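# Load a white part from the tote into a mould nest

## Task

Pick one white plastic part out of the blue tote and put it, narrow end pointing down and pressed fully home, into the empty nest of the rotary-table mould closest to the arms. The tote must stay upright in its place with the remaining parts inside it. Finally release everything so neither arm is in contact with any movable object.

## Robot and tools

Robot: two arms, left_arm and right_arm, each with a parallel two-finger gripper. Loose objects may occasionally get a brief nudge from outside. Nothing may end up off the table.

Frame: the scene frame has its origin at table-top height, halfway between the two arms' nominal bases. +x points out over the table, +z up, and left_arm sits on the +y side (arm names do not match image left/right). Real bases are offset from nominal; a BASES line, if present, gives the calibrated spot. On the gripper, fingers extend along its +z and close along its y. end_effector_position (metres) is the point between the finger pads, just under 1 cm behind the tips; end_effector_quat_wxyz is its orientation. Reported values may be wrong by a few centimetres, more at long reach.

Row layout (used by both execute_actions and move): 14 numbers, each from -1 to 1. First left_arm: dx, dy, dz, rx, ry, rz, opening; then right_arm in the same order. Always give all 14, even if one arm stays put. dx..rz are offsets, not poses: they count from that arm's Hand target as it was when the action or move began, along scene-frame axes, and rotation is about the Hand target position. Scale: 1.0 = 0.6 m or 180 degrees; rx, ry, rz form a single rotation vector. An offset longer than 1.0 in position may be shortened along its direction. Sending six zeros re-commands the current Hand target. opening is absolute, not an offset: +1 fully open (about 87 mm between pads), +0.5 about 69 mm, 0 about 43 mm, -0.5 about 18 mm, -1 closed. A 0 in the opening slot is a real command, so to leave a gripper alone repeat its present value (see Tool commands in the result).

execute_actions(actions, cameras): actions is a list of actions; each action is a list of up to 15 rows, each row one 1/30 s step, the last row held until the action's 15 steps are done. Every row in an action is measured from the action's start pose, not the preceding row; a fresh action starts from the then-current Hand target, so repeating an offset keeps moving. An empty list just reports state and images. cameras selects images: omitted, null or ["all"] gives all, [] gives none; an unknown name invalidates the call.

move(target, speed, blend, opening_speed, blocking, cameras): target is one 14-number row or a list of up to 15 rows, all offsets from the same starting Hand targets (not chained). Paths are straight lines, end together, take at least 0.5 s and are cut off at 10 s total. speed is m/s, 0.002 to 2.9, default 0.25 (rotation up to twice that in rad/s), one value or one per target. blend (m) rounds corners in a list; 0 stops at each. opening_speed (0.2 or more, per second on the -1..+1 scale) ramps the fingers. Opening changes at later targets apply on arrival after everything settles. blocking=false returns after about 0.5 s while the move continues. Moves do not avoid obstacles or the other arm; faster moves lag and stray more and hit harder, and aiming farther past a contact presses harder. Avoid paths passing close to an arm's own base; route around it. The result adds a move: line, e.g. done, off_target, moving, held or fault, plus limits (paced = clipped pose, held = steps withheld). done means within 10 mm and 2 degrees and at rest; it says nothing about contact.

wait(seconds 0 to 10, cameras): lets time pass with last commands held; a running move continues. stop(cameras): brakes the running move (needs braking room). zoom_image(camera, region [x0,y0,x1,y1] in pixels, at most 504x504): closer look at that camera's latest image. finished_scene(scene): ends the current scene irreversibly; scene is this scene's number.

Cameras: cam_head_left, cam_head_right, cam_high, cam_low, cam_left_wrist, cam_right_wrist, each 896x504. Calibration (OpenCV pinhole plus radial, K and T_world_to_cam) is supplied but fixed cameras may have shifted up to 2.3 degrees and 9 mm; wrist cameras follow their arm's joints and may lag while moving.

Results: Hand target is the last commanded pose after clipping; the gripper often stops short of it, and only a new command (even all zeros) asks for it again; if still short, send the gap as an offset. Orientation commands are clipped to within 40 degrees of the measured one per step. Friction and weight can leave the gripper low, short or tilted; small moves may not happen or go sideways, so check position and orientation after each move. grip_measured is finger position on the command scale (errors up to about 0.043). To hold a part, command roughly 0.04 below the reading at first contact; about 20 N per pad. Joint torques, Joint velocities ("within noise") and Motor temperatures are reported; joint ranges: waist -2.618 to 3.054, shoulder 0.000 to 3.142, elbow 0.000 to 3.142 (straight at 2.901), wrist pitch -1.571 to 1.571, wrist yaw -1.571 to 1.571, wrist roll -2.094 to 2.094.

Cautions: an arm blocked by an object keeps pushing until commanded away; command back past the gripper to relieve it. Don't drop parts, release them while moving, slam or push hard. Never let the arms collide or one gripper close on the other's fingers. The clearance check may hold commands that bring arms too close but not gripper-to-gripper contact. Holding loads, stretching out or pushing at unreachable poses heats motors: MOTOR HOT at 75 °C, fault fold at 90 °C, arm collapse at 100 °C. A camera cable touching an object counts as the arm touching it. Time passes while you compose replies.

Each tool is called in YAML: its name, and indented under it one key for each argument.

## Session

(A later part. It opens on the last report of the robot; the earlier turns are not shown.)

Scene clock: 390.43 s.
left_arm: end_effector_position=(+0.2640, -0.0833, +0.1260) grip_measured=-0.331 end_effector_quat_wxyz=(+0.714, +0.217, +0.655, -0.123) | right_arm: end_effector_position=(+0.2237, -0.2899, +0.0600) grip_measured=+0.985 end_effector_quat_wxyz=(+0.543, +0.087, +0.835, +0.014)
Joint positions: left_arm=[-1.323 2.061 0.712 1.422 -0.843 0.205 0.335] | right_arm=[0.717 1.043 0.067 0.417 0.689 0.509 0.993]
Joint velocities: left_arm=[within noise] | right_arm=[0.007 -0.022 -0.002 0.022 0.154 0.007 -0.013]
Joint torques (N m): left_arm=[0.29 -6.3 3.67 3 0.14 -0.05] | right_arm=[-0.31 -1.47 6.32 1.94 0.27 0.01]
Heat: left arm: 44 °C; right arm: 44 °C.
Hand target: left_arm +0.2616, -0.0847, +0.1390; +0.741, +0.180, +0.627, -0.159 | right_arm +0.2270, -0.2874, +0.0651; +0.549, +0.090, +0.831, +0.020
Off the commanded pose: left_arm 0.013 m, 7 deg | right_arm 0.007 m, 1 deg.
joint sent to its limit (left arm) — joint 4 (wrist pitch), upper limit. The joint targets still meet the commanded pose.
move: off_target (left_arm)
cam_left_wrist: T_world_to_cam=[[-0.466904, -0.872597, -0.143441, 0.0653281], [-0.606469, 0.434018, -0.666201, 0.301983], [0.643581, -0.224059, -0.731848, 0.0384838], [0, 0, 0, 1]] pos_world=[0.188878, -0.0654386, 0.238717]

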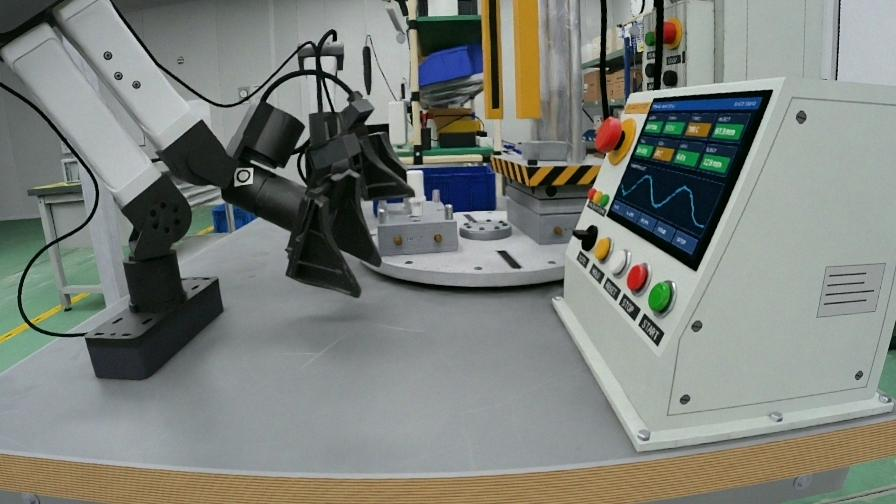

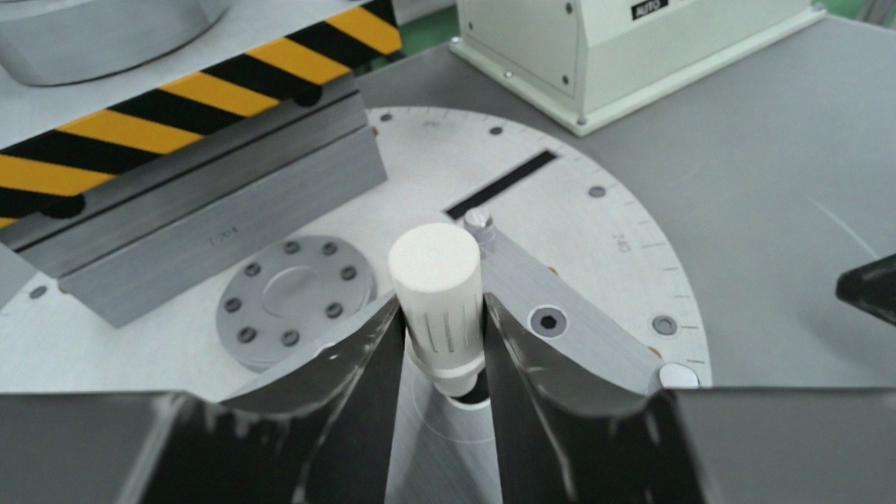

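execute_actions:
  actions: []

zoom_image:
  camera: "cam_high"
  region: [380, 210, 520, 350]

zoom_image:
  camera: "cam_head_right"
  region: [420, 230, 570, 380]

zoom_image:
  camera: "cam_head_left"
  region: [420, 230, 570, 380]

zoom_image:
  camera: "cam_low"
  region: [280, 80, 480, 280]

Scene clock: 419.63 s.
left_arm: end_effector_position=(+0.2640, -0.0833, +0.1260) grip_measured=-0.331 end_effector_quat_wxyz=(+0.714, +0.217, +0.655, -0.123) | right_arm: end_effector_position=(+0.2237, -0.2899, +0.0600) grip_measured=+0.985 end_effector_quat_wxyz=(+0.543, +0.087, +0.835, +0.014)
Joint positions: left_arm=[-1.323 2.061 0.712 1.422 -0.843 0.205 0.335] | right_arm=[0.717 1.043 0.067 0.417 0.689 0.509 0.993]
Joint velocities: within noise
Joint torques (N m): left_arm=[0.28 -6.27 3.66 2.99 0.14 -0.05] | right_arm=[-0.28 -1.46 6.32 1.92 0.27 0.03]
Motor temperatures (°C): left_arm=[29 40 42 45 27 29 30] | right_arm=[30 37 44 39 27 28 31]
Heat: left arm: 45 °C; right arm: 44 °C.
Hand target: left_arm +0.2616, -0.0847, +0.1390; +0.741, +0.180, +0.627, -0.159 | right_arm +0.2270, -0.2874, +0.0651; +0.549, +0.090, +0.831, +0.020
Tool commands: left_gripper/opening=-0.5 right_gripper/opening=+1.0
Off the commanded pose: left_arm 0.013 m, 7 deg | right_arm 0.007 m, 1 deg.
camera_calibration:
cam_left_wrist: T_world_to_cam=[[-0.466904, -0.872597, -0.143441, 0.0653281], [-0.606469, 0.434018, -0.666201, 0.301983], [0.643581, -0.224059, -0.731848, 0.0384838], [0, 0, 0, 1]] pos_world=[0.188878, -0.0654386, 0.238717]

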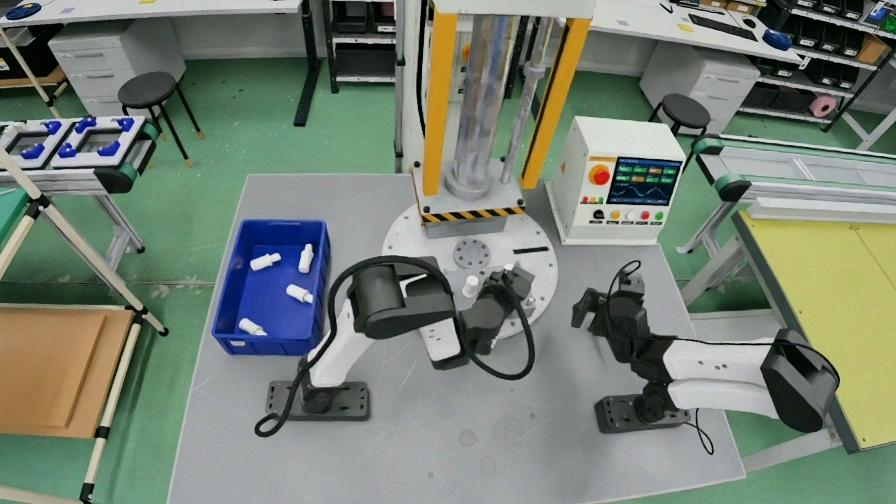

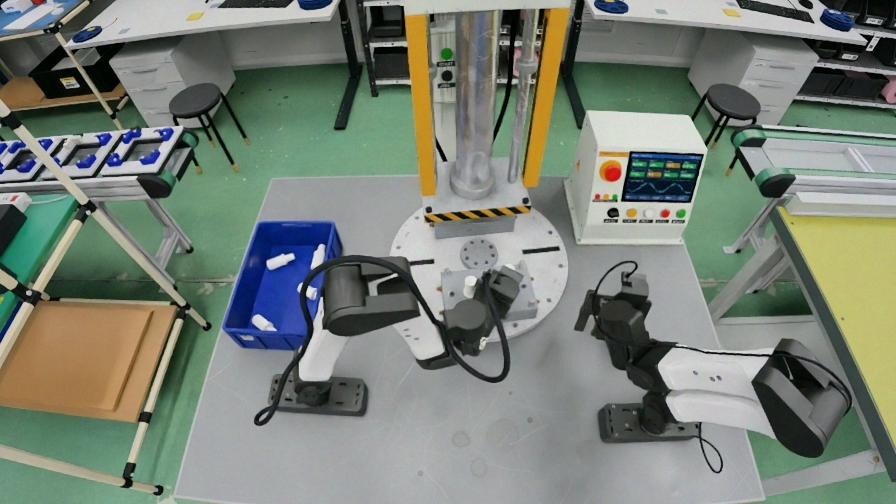

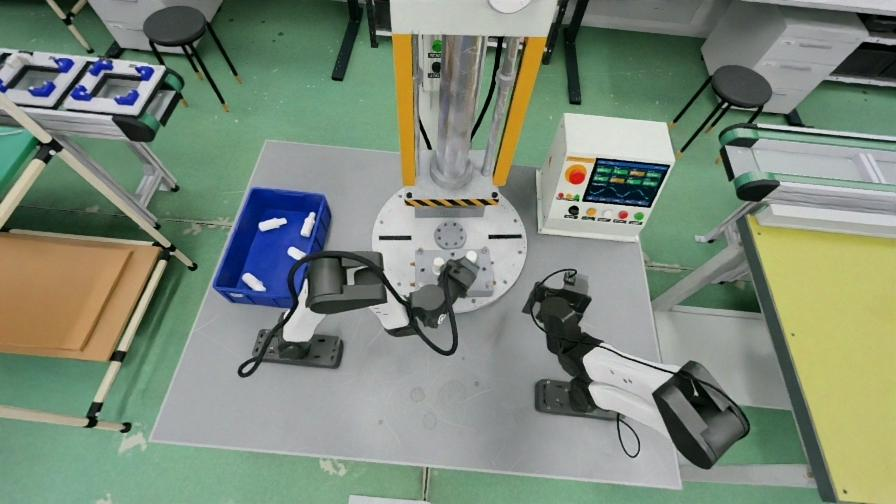

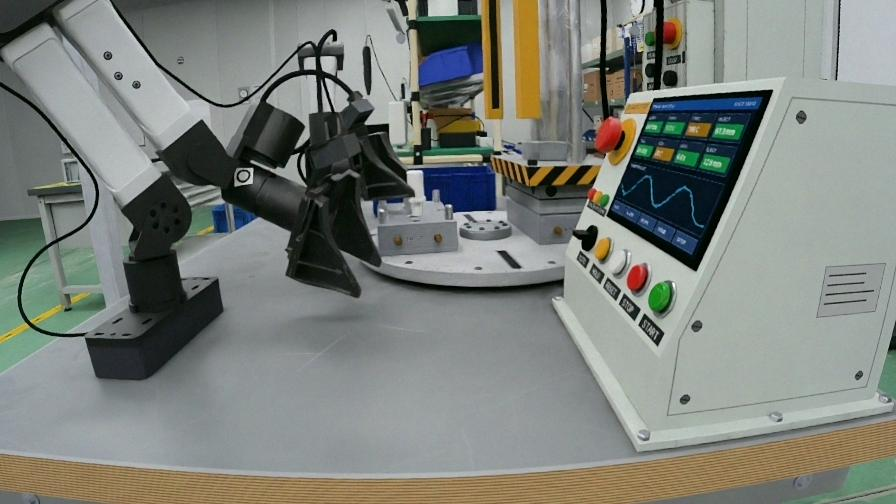

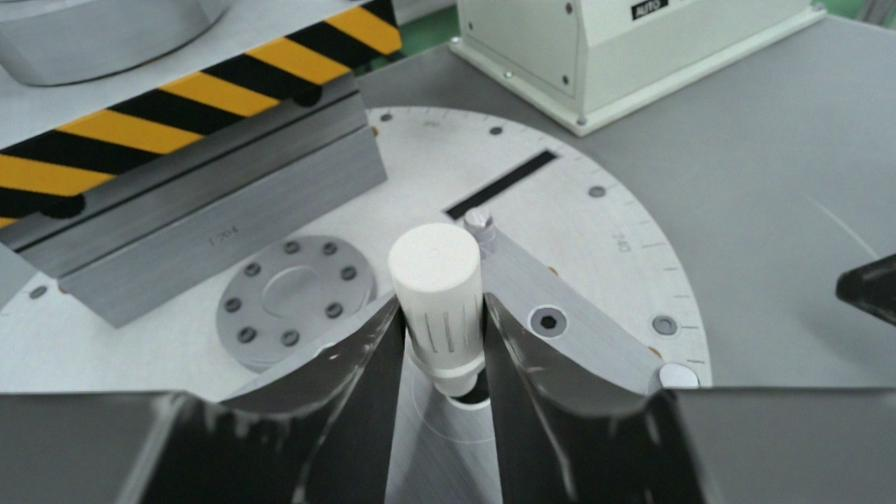

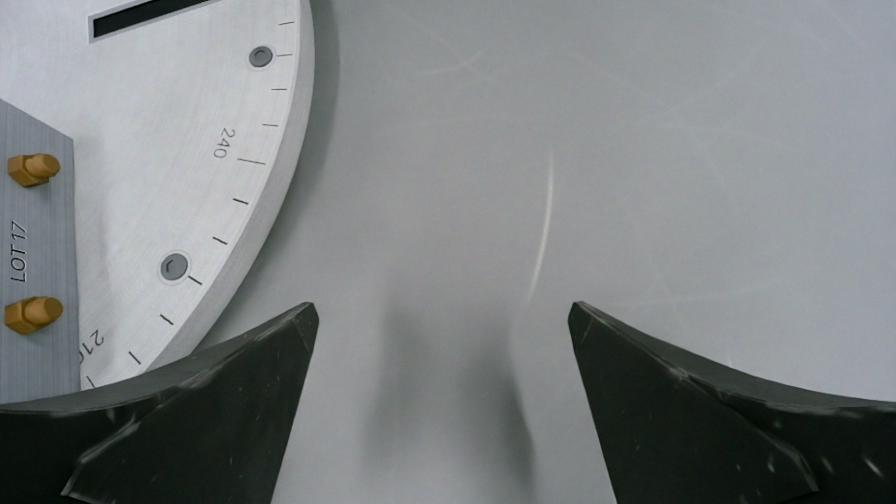

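Scaled by 3.600 (camera's finer frame: 1280x720).

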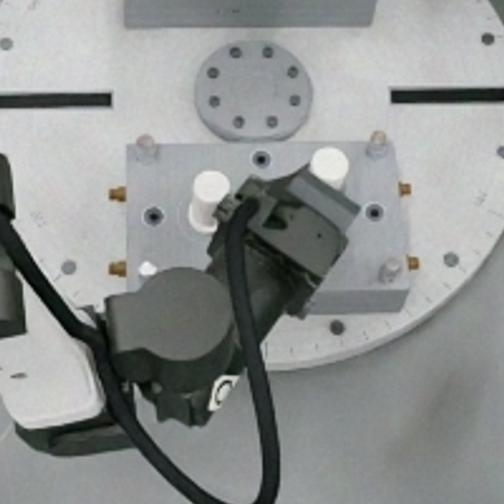

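Scaled by 3.360 (camera's finer frame: 1280x720).

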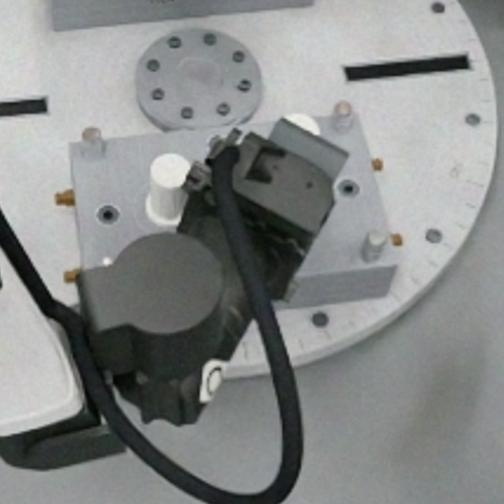

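Scaled by 3.360 (camera's finer frame: 1280x720).

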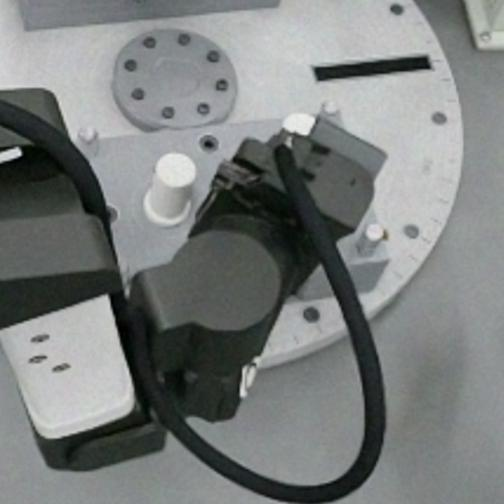

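Scaled by 2.520 (camera's finer frame: 1280x720).

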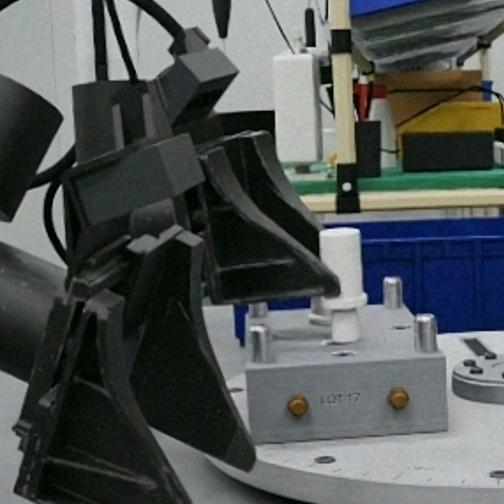

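move:
  target: [0.004,0.007,0.0,0.0159,0.0161,0.0027,-0.5,0,0,0,0,0,0,1]
  speed: 0.08
  cameras: ["cam_low","cam_left_wrist"]

zoom_image:
  camera: "cam_left_wrist"
  region: [340, 190, 580, 470]

zoom_image:
  camera: "cam_low"
  region: [370, 150, 470, 250]

Scene clock: 463.03 s.
left_arm: end_effector_position=(+0.2640, -0.0833, +0.1253) grip_measured=-0.331 end_effector_quat_wxyz=(+0.713, +0.218, +0.655, -0.122) | right_arm: end_effector_position=(+0.2237, -0.2899, +0.0600) grip_measured=+0.985 end_effector_quat_wxyz=(+0.543, +0.087, +0.835, +0.014)
Joint positions: left_arm=[-1.323 2.061 0.712 1.418 -0.843 0.203 0.335] | right_arm=[0.717 1.043 0.067 0.417 0.689 0.509 0.993]
Joint torques (N m): left_arm=[0.96 -9.66 3.28 2.04 0.13 -0.19] | right_arm=[-0.36 -1.44 6.3 1.98 0.27 -0.03]
Motor temperatures (°C): left_arm=[29 41 41 50 27 29 30] | right_arm=[30 37 44 39 27 28 31]
Heat: left arm: 50 °C; right arm: 44 °C.
Hand target: left_arm +0.2640, -0.0805, +0.1390; +0.721, +0.192, +0.650, -0.145 | right_arm +0.2270, -0.2874, +0.0651; +0.549, +0.090, +0.831, +0.020
Off the commanded pose: left_arm 0.014 m, 4 deg | right_arm 0.007 m, 1 deg.
move: off_target (left_arm)
cam_left_wrist: T_world_to_cam=[[-0.467221, -0.872343, -0.14395, 0.0654603], [-0.607779, 0.435138, -0.664273, 0.301662], [0.642113, -0.222872, -0.733498, 0.0387125], [0, 0, 0, 1]] pos_world=[0.189071, -0.065533, 0.238205]

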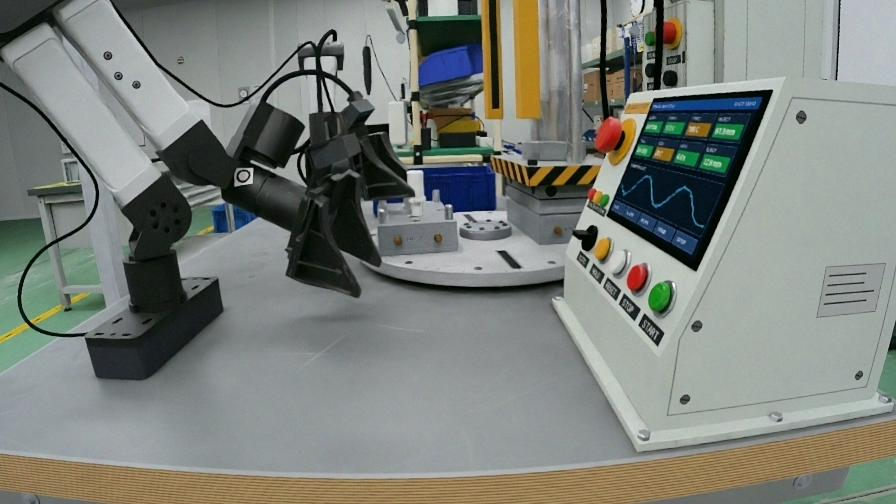

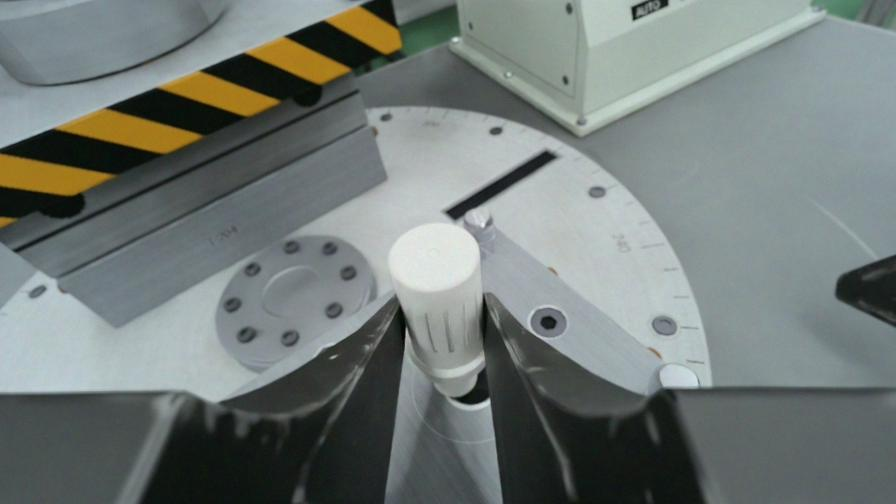

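Scaled by 1.800 (camera's finer frame: 1280x720).

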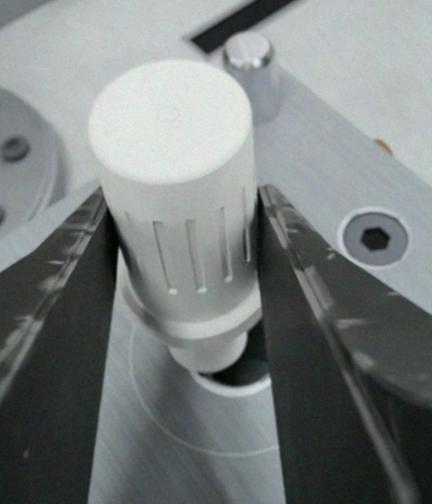

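Scaled by 5.040 (camera's finer frame: 1280x720).

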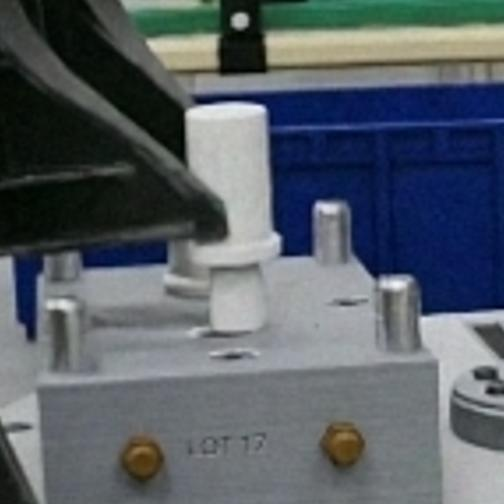

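move:
  target: [0.0,0.0,0.035,0,0,0,-0.5,0,0,0,0,0,0,1]
  speed: 0.1
  cameras: ["cam_low","cam_left_wrist"]

zoom_image:
  camera: "cam_left_wrist"
  region: [340, 190, 580, 470]

zoom_image:
  camera: "cam_low"
  region: [370, 150, 470, 250]

Scene clock: 471.47 s.
left_arm: end_effector_position=(+0.2633, -0.0809, +0.1430) grip_measured=-0.331 end_effector_quat_wxyz=(+0.713, +0.216, +0.655, -0.124) | right_arm: end_effector_position=(+0.2237, -0.2899, +0.0600) grip_measured=+0.985 end_effector_quat_wxyz=(+0.543, +0.087, +0.835, +0.014)
Joint positions: left_arm=[-1.323 1.985 0.706 1.351 -0.843 0.2 0.335] | right_arm=[0.717 1.043 0.067 0.417 0.689 0.509 0.993]
Joint torques (N m): left_arm=[0.99 -10.03 5 1.84 0.13 -0.18] | right_arm=[-0.34 -1.39 6.3 1.93 0.27 0]
Heat: left arm: 48 °C; right arm: 44 °C.
Hand target: left_arm +0.2640, -0.0805, +0.1600; +0.721, +0.192, +0.650, -0.145 | right_arm +0.2270, -0.2874, +0.0651; +0.549, +0.090, +0.831, +0.020
Off the commanded pose: left_arm 0.017 m, 4 deg | right_arm 0.007 m, 1 deg.
move: off_target (left_arm)
cam_left_wrist: T_world_to_cam=[[-0.467435, -0.872909, -0.139766, 0.0690759], [-0.607954, 0.432195, -0.666032, 0.31208], [0.641791, -0.226355, -0.732712, 0.0522751], [0, 0, 0, 1]] pos_world=[0.188469, -0.0627498, 0.255812]

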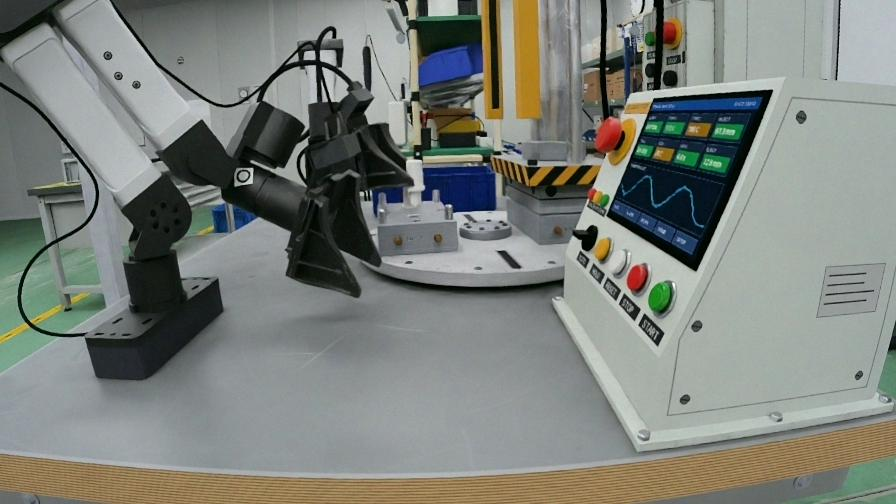

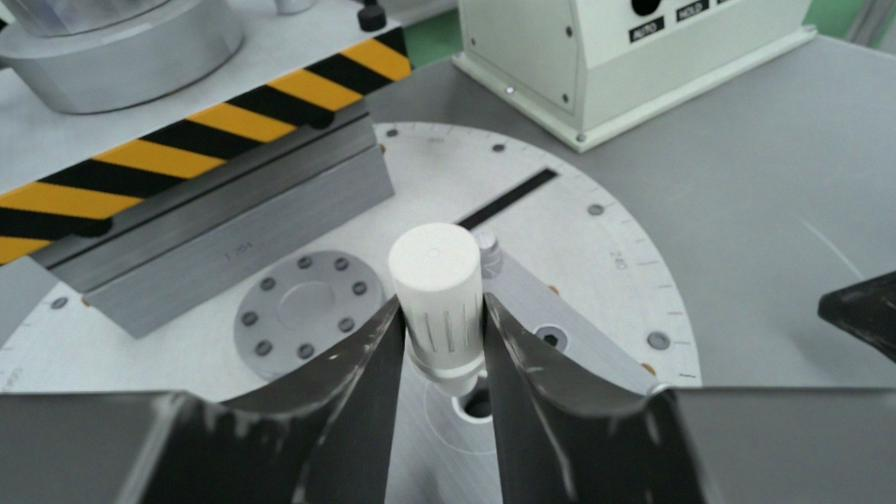

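Scaled by 1.800 (camera's finer frame: 1280x720).

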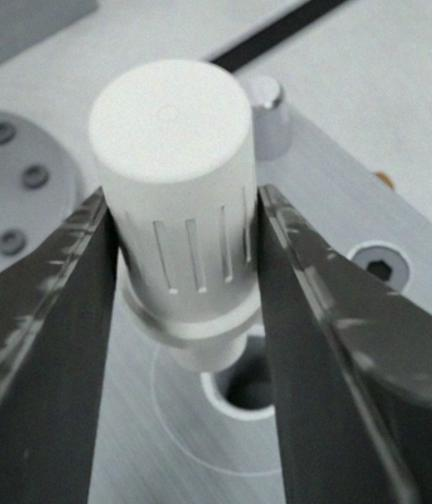

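Scaled by 5.040 (camera's finer frame: 1280x720).

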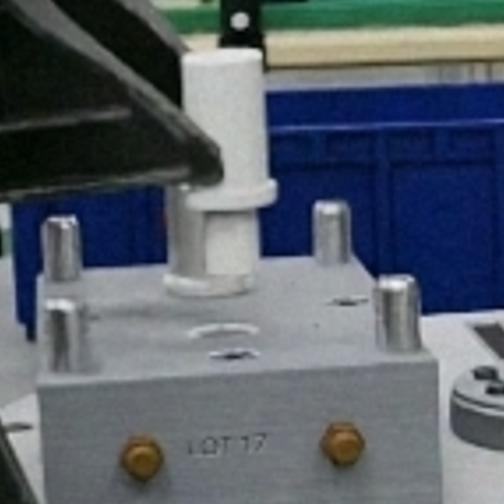

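move:
  target:
    - [-0.004,-0.008,0.03,-0.017,0.009,0,-0.5,0,0,0,0,0,0,1]
    - [-0.004,-0.008,0.0,-0.017,0.009,0,-0.5,0,0,0,0,0,0,1]
  speed: 0.1
  cameras: ["cam_low","cam_left_wrist"]

zoom_image:
  camera: "cam_left_wrist"
  region: [340, 190, 580, 470]

zoom_image:
  camera: "cam_low"
  region: [370, 150, 470, 250]

Scene clock: 506.80 s.
left_arm: end_effector_position=(+0.2620, -0.0814, +0.1555) grip_measured=-0.331 end_effector_quat_wxyz=(+0.710, +0.193, +0.661, -0.147) | right_arm: end_effector_position=(+0.2237, -0.2899, +0.0600) grip_measured=+0.985 end_effector_quat_wxyz=(+0.543, +0.087, +0.835, +0.014)
Joint positions: left_arm=[-1.323 1.934 0.706 1.305 -0.846 0.138 0.335] | right_arm=[0.717 1.043 0.067 0.417 0.689 0.509 0.993]
Joint torques (N m): left_arm=[0.39 -5.87 6.41 2.14 0.03 -0.19] | right_arm=[-0.39 -1.42 6.32 1.93 0.26 -0.01]
Motor temperatures (°C): left_arm=[29 46 41 43 27 29 30] | right_arm=[30 37 44 39 27 28 31]
Heat: left arm: 46 °C; right arm: 44 °C.
Hand target: left_arm +0.2616, -0.0853, +0.1600; +0.717, +0.171, +0.656, -0.165 | right_arm +0.2270, -0.2874, +0.0651; +0.549, +0.090, +0.831, +0.020
Off the commanded pose: left_arm 0.006 m, 3 deg | right_arm 0.007 m, 1 deg.
move: off_target (left_arm)
cam_left_wrist: T_world_to_cam=[[-0.470824, -0.879135, -0.0737985, 0.0599419], [-0.626862, 0.39223, -0.673201, 0.32261], [0.620781, -0.270698, -0.735767, 0.0645722], [0, 0, 0, 1]] pos_world=[0.190369, -0.0563608, 0.269115]

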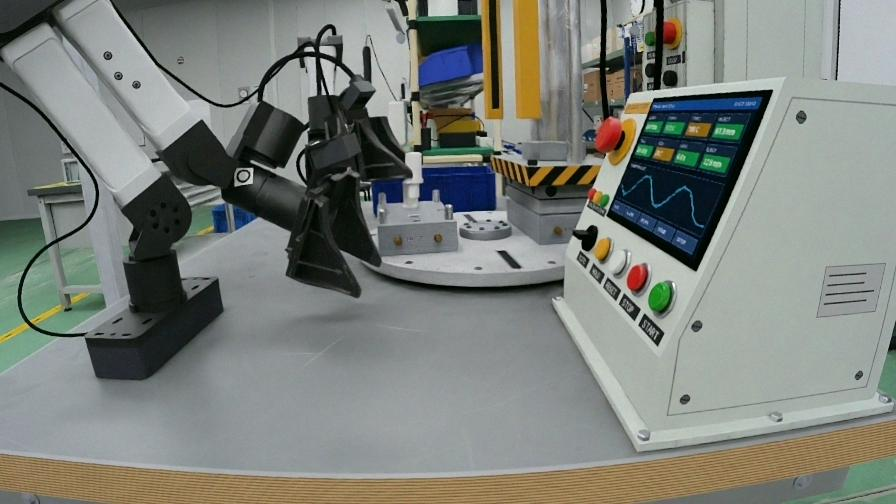

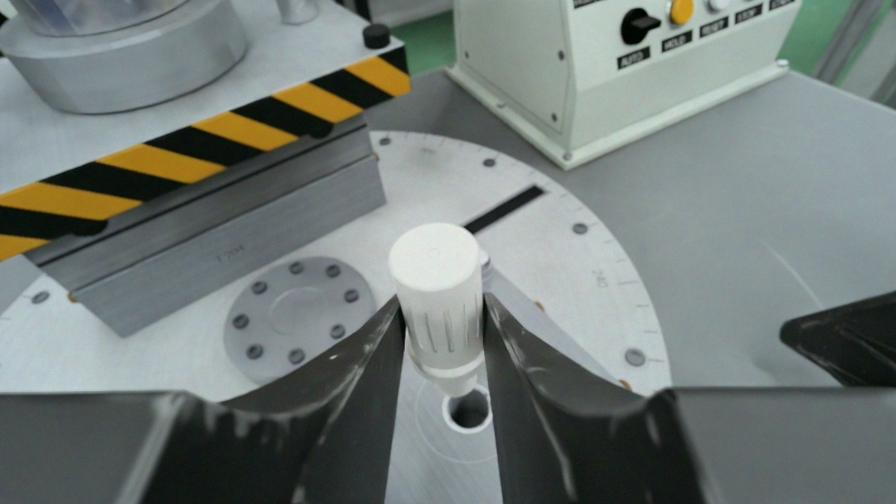

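Scaled by 1.800 (camera's finer frame: 1280x720).

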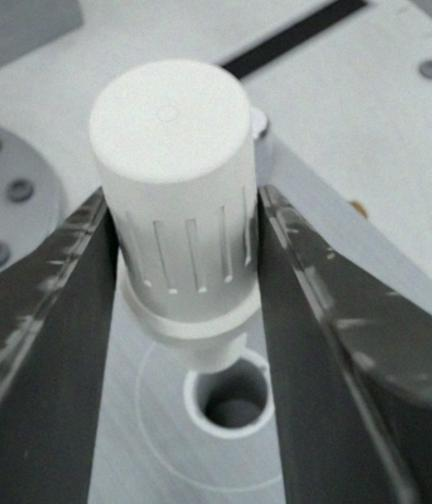

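Scaled by 5.040 (camera's finer frame: 1280x720).

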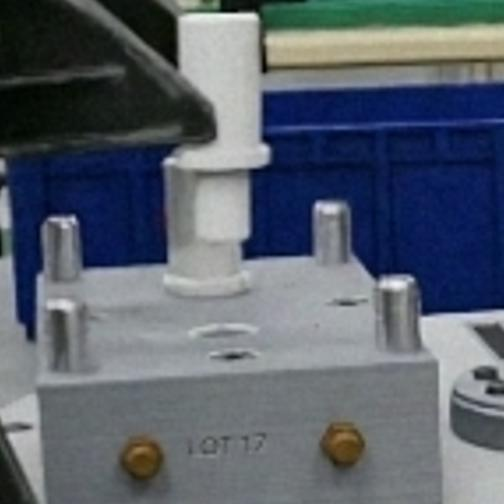

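move:
  target: [-0.0025,-0.0085,-0.033,0.0,-0.014,0,-0.5,0,0,0,0,0,0,1]
  speed: 0.08
  cameras: ["cam_low","cam_left_wrist"]

zoom_image:
  camera: "cam_left_wrist"
  region: [340, 190, 580, 470]

zoom_image:
  camera: "cam_low"
  region: [370, 150, 470, 250]

Scene clock: 525.67 s.
left_arm: end_effector_position=(+0.2609, -0.0835, +0.1254) grip_measured=-0.333 end_effector_quat_wxyz=(+0.711, +0.209, +0.658, -0.131) | right_arm: end_effector_position=(+0.2237, -0.2899, +0.0600) grip_measured=+0.985 end_effector_quat_wxyz=(+0.543, +0.087, +0.835, +0.014)
Joint positions: left_arm=[-1.33 2.058 0.707 1.421 -0.851 0.178 0.333] | right_arm=[0.717 1.043 0.067 0.417 0.689 0.509 0.993]
Joint torques (N m): left_arm=[0.1 -5.9 6.46 2.74 0.04 0.04] | right_arm=[-0.47 -1.39 6.38 1.93 0.27 -0.01]
Heat: left arm: 44 °C; right arm: 44 °C.
Hand target: left_arm +0.2601, -0.0905, +0.1404; +0.731, +0.174, +0.640, -0.161 | right_arm +0.2270, -0.2874, +0.0651; +0.549, +0.090, +0.831, +0.020
Off the commanded pose: left_arm 0.016 m, 6 deg | right_arm 0.007 m, 1 deg.
move: off_target (left_arm)
cam_left_wrist: T_world_to_cam=[[-0.469241, -0.875139, -0.118091, 0.0608142], [-0.615704, 0.420093, -0.666657, 0.301086], [0.633026, -0.240113, -0.735951, 0.0418451], [0, 0, 0, 1]] pos_world=[0.187427, -0.0632156, 0.238699]

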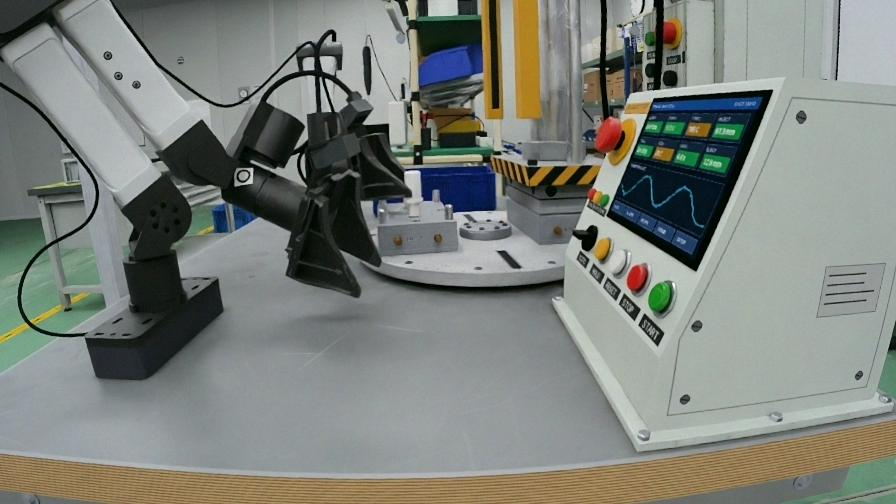

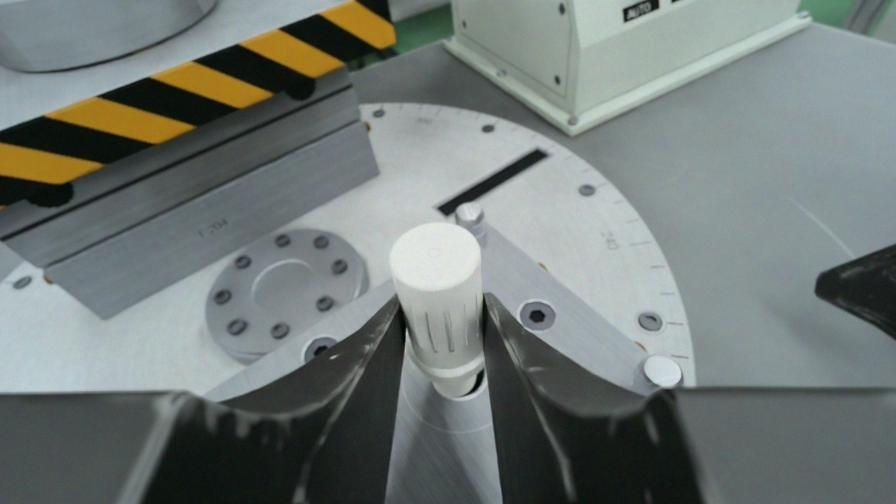

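Scaled by 1.800 (camera's finer frame: 1280x720).

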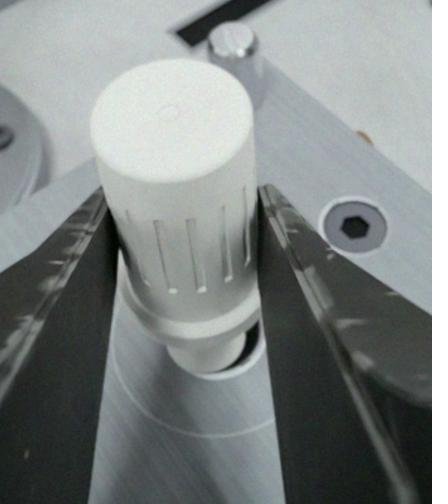

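Scaled by 5.040 (camera's finer frame: 1280x720).

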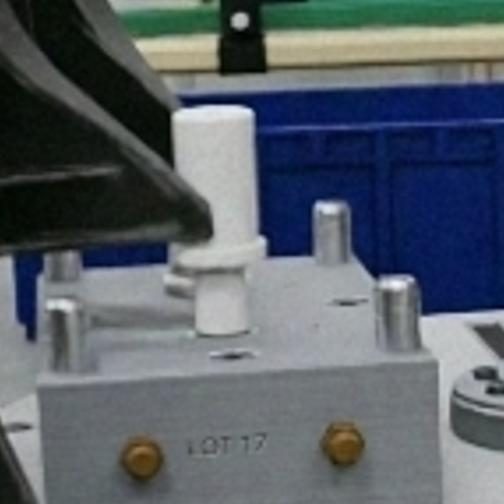

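move:
  target:
    - [-0.0015,-0.008,0.03,-0.016,0.008,0,-0.5,0,0,0,0,0,0,1]
    - [-0.0015,-0.008,0.008,-0.016,0.008,0,-0.5,0,0,0,0,0,0,1]
  speed: 0.06
  cameras: ["cam_low","cam_left_wrist"]

zoom_image:
  camera: "cam_left_wrist"
  region: [340, 190, 580, 470]

zoom_image:
  camera: "cam_low"
  region: [370, 150, 470, 250]

Scene clock: 541.97 s.
left_arm: end_effector_position=(+0.2604, -0.0875, +0.1290) grip_measured=-0.333 end_effector_quat_wxyz=(+0.711, +0.194, +0.660, -0.144) | right_arm: end_effector_position=(+0.2237, -0.2899, +0.0600) grip_measured=+0.985 end_effector_quat_wxyz=(+0.543, +0.087, +0.835, +0.014)
Joint positions: left_arm=[-1.334 2.058 0.721 1.42 -0.859 0.148 0.333] | right_arm=[0.717 1.043 0.067 0.417 0.689 0.509 0.993]
Joint torques (N m): left_arm=[0.1 -6.61 6.8 2.53 0.04 -0.19] | right_arm=[-0.28 -1.44 6.32 1.91 0.27 -0.02]
Heat: left arm: 47 °C; right arm: 44 °C.
Hand target: left_arm +0.2591, -0.0952, +0.1451; +0.727, +0.154, +0.645, -0.179 | right_arm +0.2270, -0.2874, +0.0651; +0.549, +0.090, +0.831, +0.020
Off the commanded pose: left_arm 0.018 m, 7 deg | right_arm 0.007 m, 1 deg.
move: off_target (left_arm)
cam_left_wrist: T_world_to_cam=[[-0.467667, -0.880331, -0.0794057, 0.0517158], [-0.624717, 0.392749, -0.67489, 0.305807], [0.625313, -0.266018, -0.733633, 0.0433946], [0, 0, 0, 1]] pos_world=[0.188093, -0.0630348, 0.242328]

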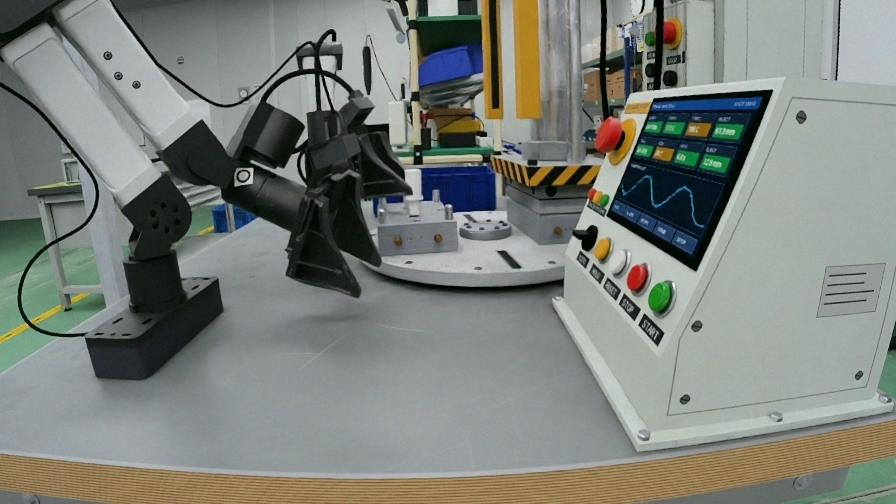

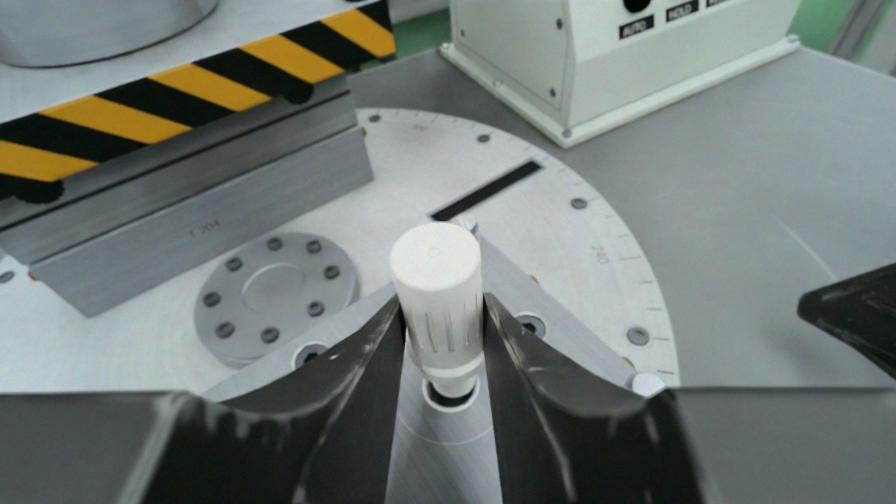

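Scaled by 1.800 (camera's finer frame: 1280x720).

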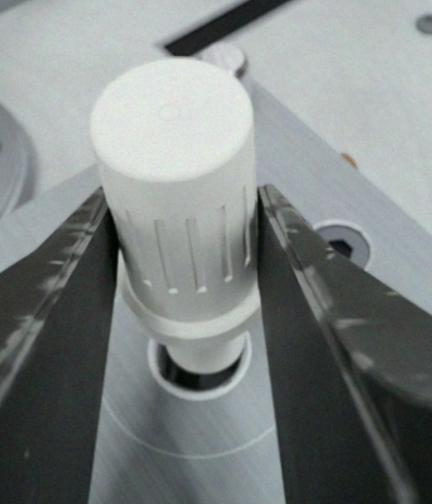

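Scaled by 5.040 (camera's finer frame: 1280x720).

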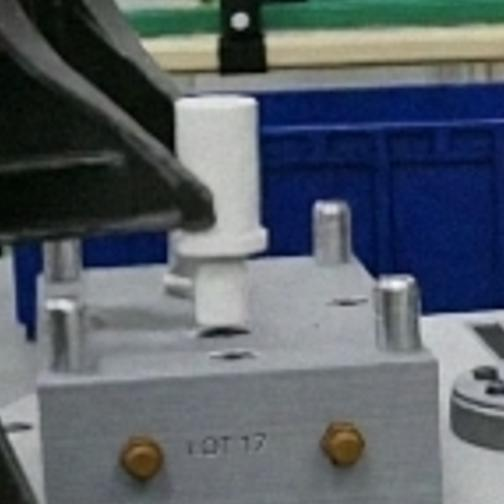

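move:
  target: [0.0008,0.001,-0.022,-0.004,0.000,0,-0.5,0,0,0,0,0,0,1]
  speed: 0.05
  cameras: ["cam_low","cam_left_wrist"]

zoom_image:
  camera: "cam_left_wrist"
  region: [340, 190, 580, 470]

zoom_image:
  camera: "cam_low"
  region: [370, 150, 470, 250]

Scene clock: 554.33 s.
left_arm: end_effector_position=(+0.2602, -0.0863, +0.1113) grip_measured=-0.333 end_effector_quat_wxyz=(+0.704, +0.199, +0.668, -0.136) | right_arm: end_effector_position=(+0.2237, -0.2899, +0.0600) grip_measured=+0.985 end_effector_quat_wxyz=(+0.543, +0.087, +0.835, +0.014)
Joint positions: left_arm=[-1.334 2.101 0.721 1.422 -0.864 0.131 0.333] | right_arm=[0.717 1.043 0.067 0.417 0.689 0.509 0.993]
Joint torques (N m): left_arm=[0.27 -6.45 6.01 3 0.07 -0.16] | right_arm=[-0.35 -1.42 6.41 1.93 0.3 0.01]
Motor temperatures (°C): left_arm=[29 42 42 48 27 29 30] | right_arm=[30 36 44 39 27 28 31]
Heat: left arm: 48 °C; right arm: 44 °C.
Hand target: left_arm +0.2596, -0.0946, +0.1319; +0.728, +0.149, +0.644, -0.183 | right_arm +0.2270, -0.2874, +0.0651; +0.549, +0.090, +0.831, +0.020
Off the commanded pose: left_arm 0.022 m, 9 deg | right_arm 0.007 m, 1 deg.
joint sent to its limit (left arm) — joint 4 (wrist pitch), upper limit. The joint targets still meet the commanded pose.
move: off_target (left_arm)
cam_left_wrist: T_world_to_cam=[[-0.465423, -0.880299, -0.0919467, 0.0519656], [-0.637958, 0.405663, -0.654558, 0.295585], [0.613507, -0.245989, -0.750399, 0.0375155], [0, 0, 0, 1]] pos_world=[0.189741, -0.0649343, 0.226407]

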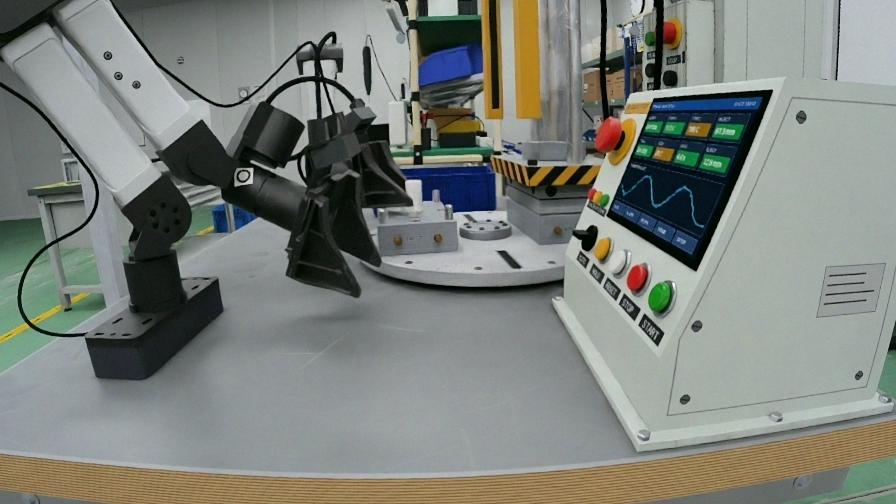

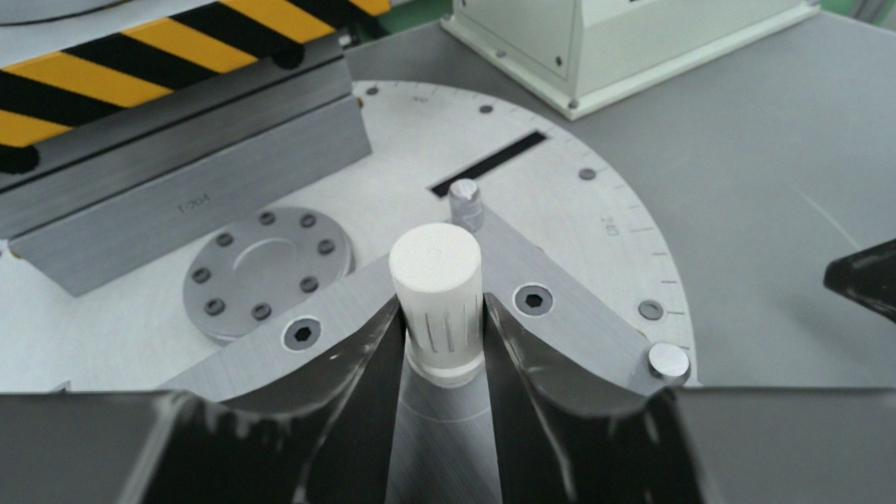

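Scaled by 1.800 (camera's finer frame: 1280x720).

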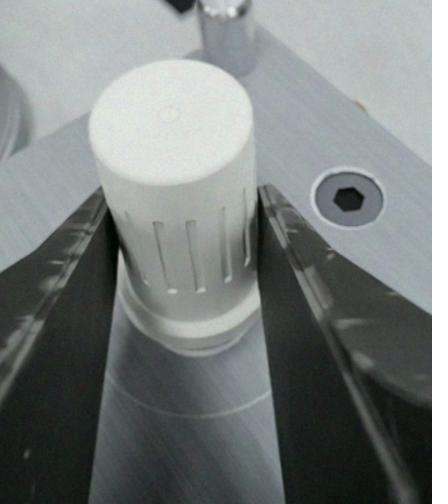

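Scaled by 5.040 (camera's finer frame: 1280x720).

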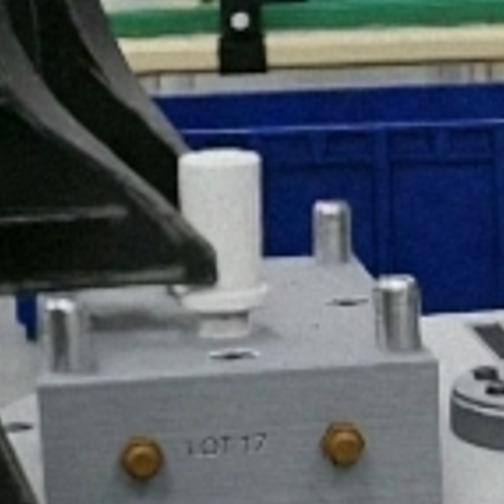

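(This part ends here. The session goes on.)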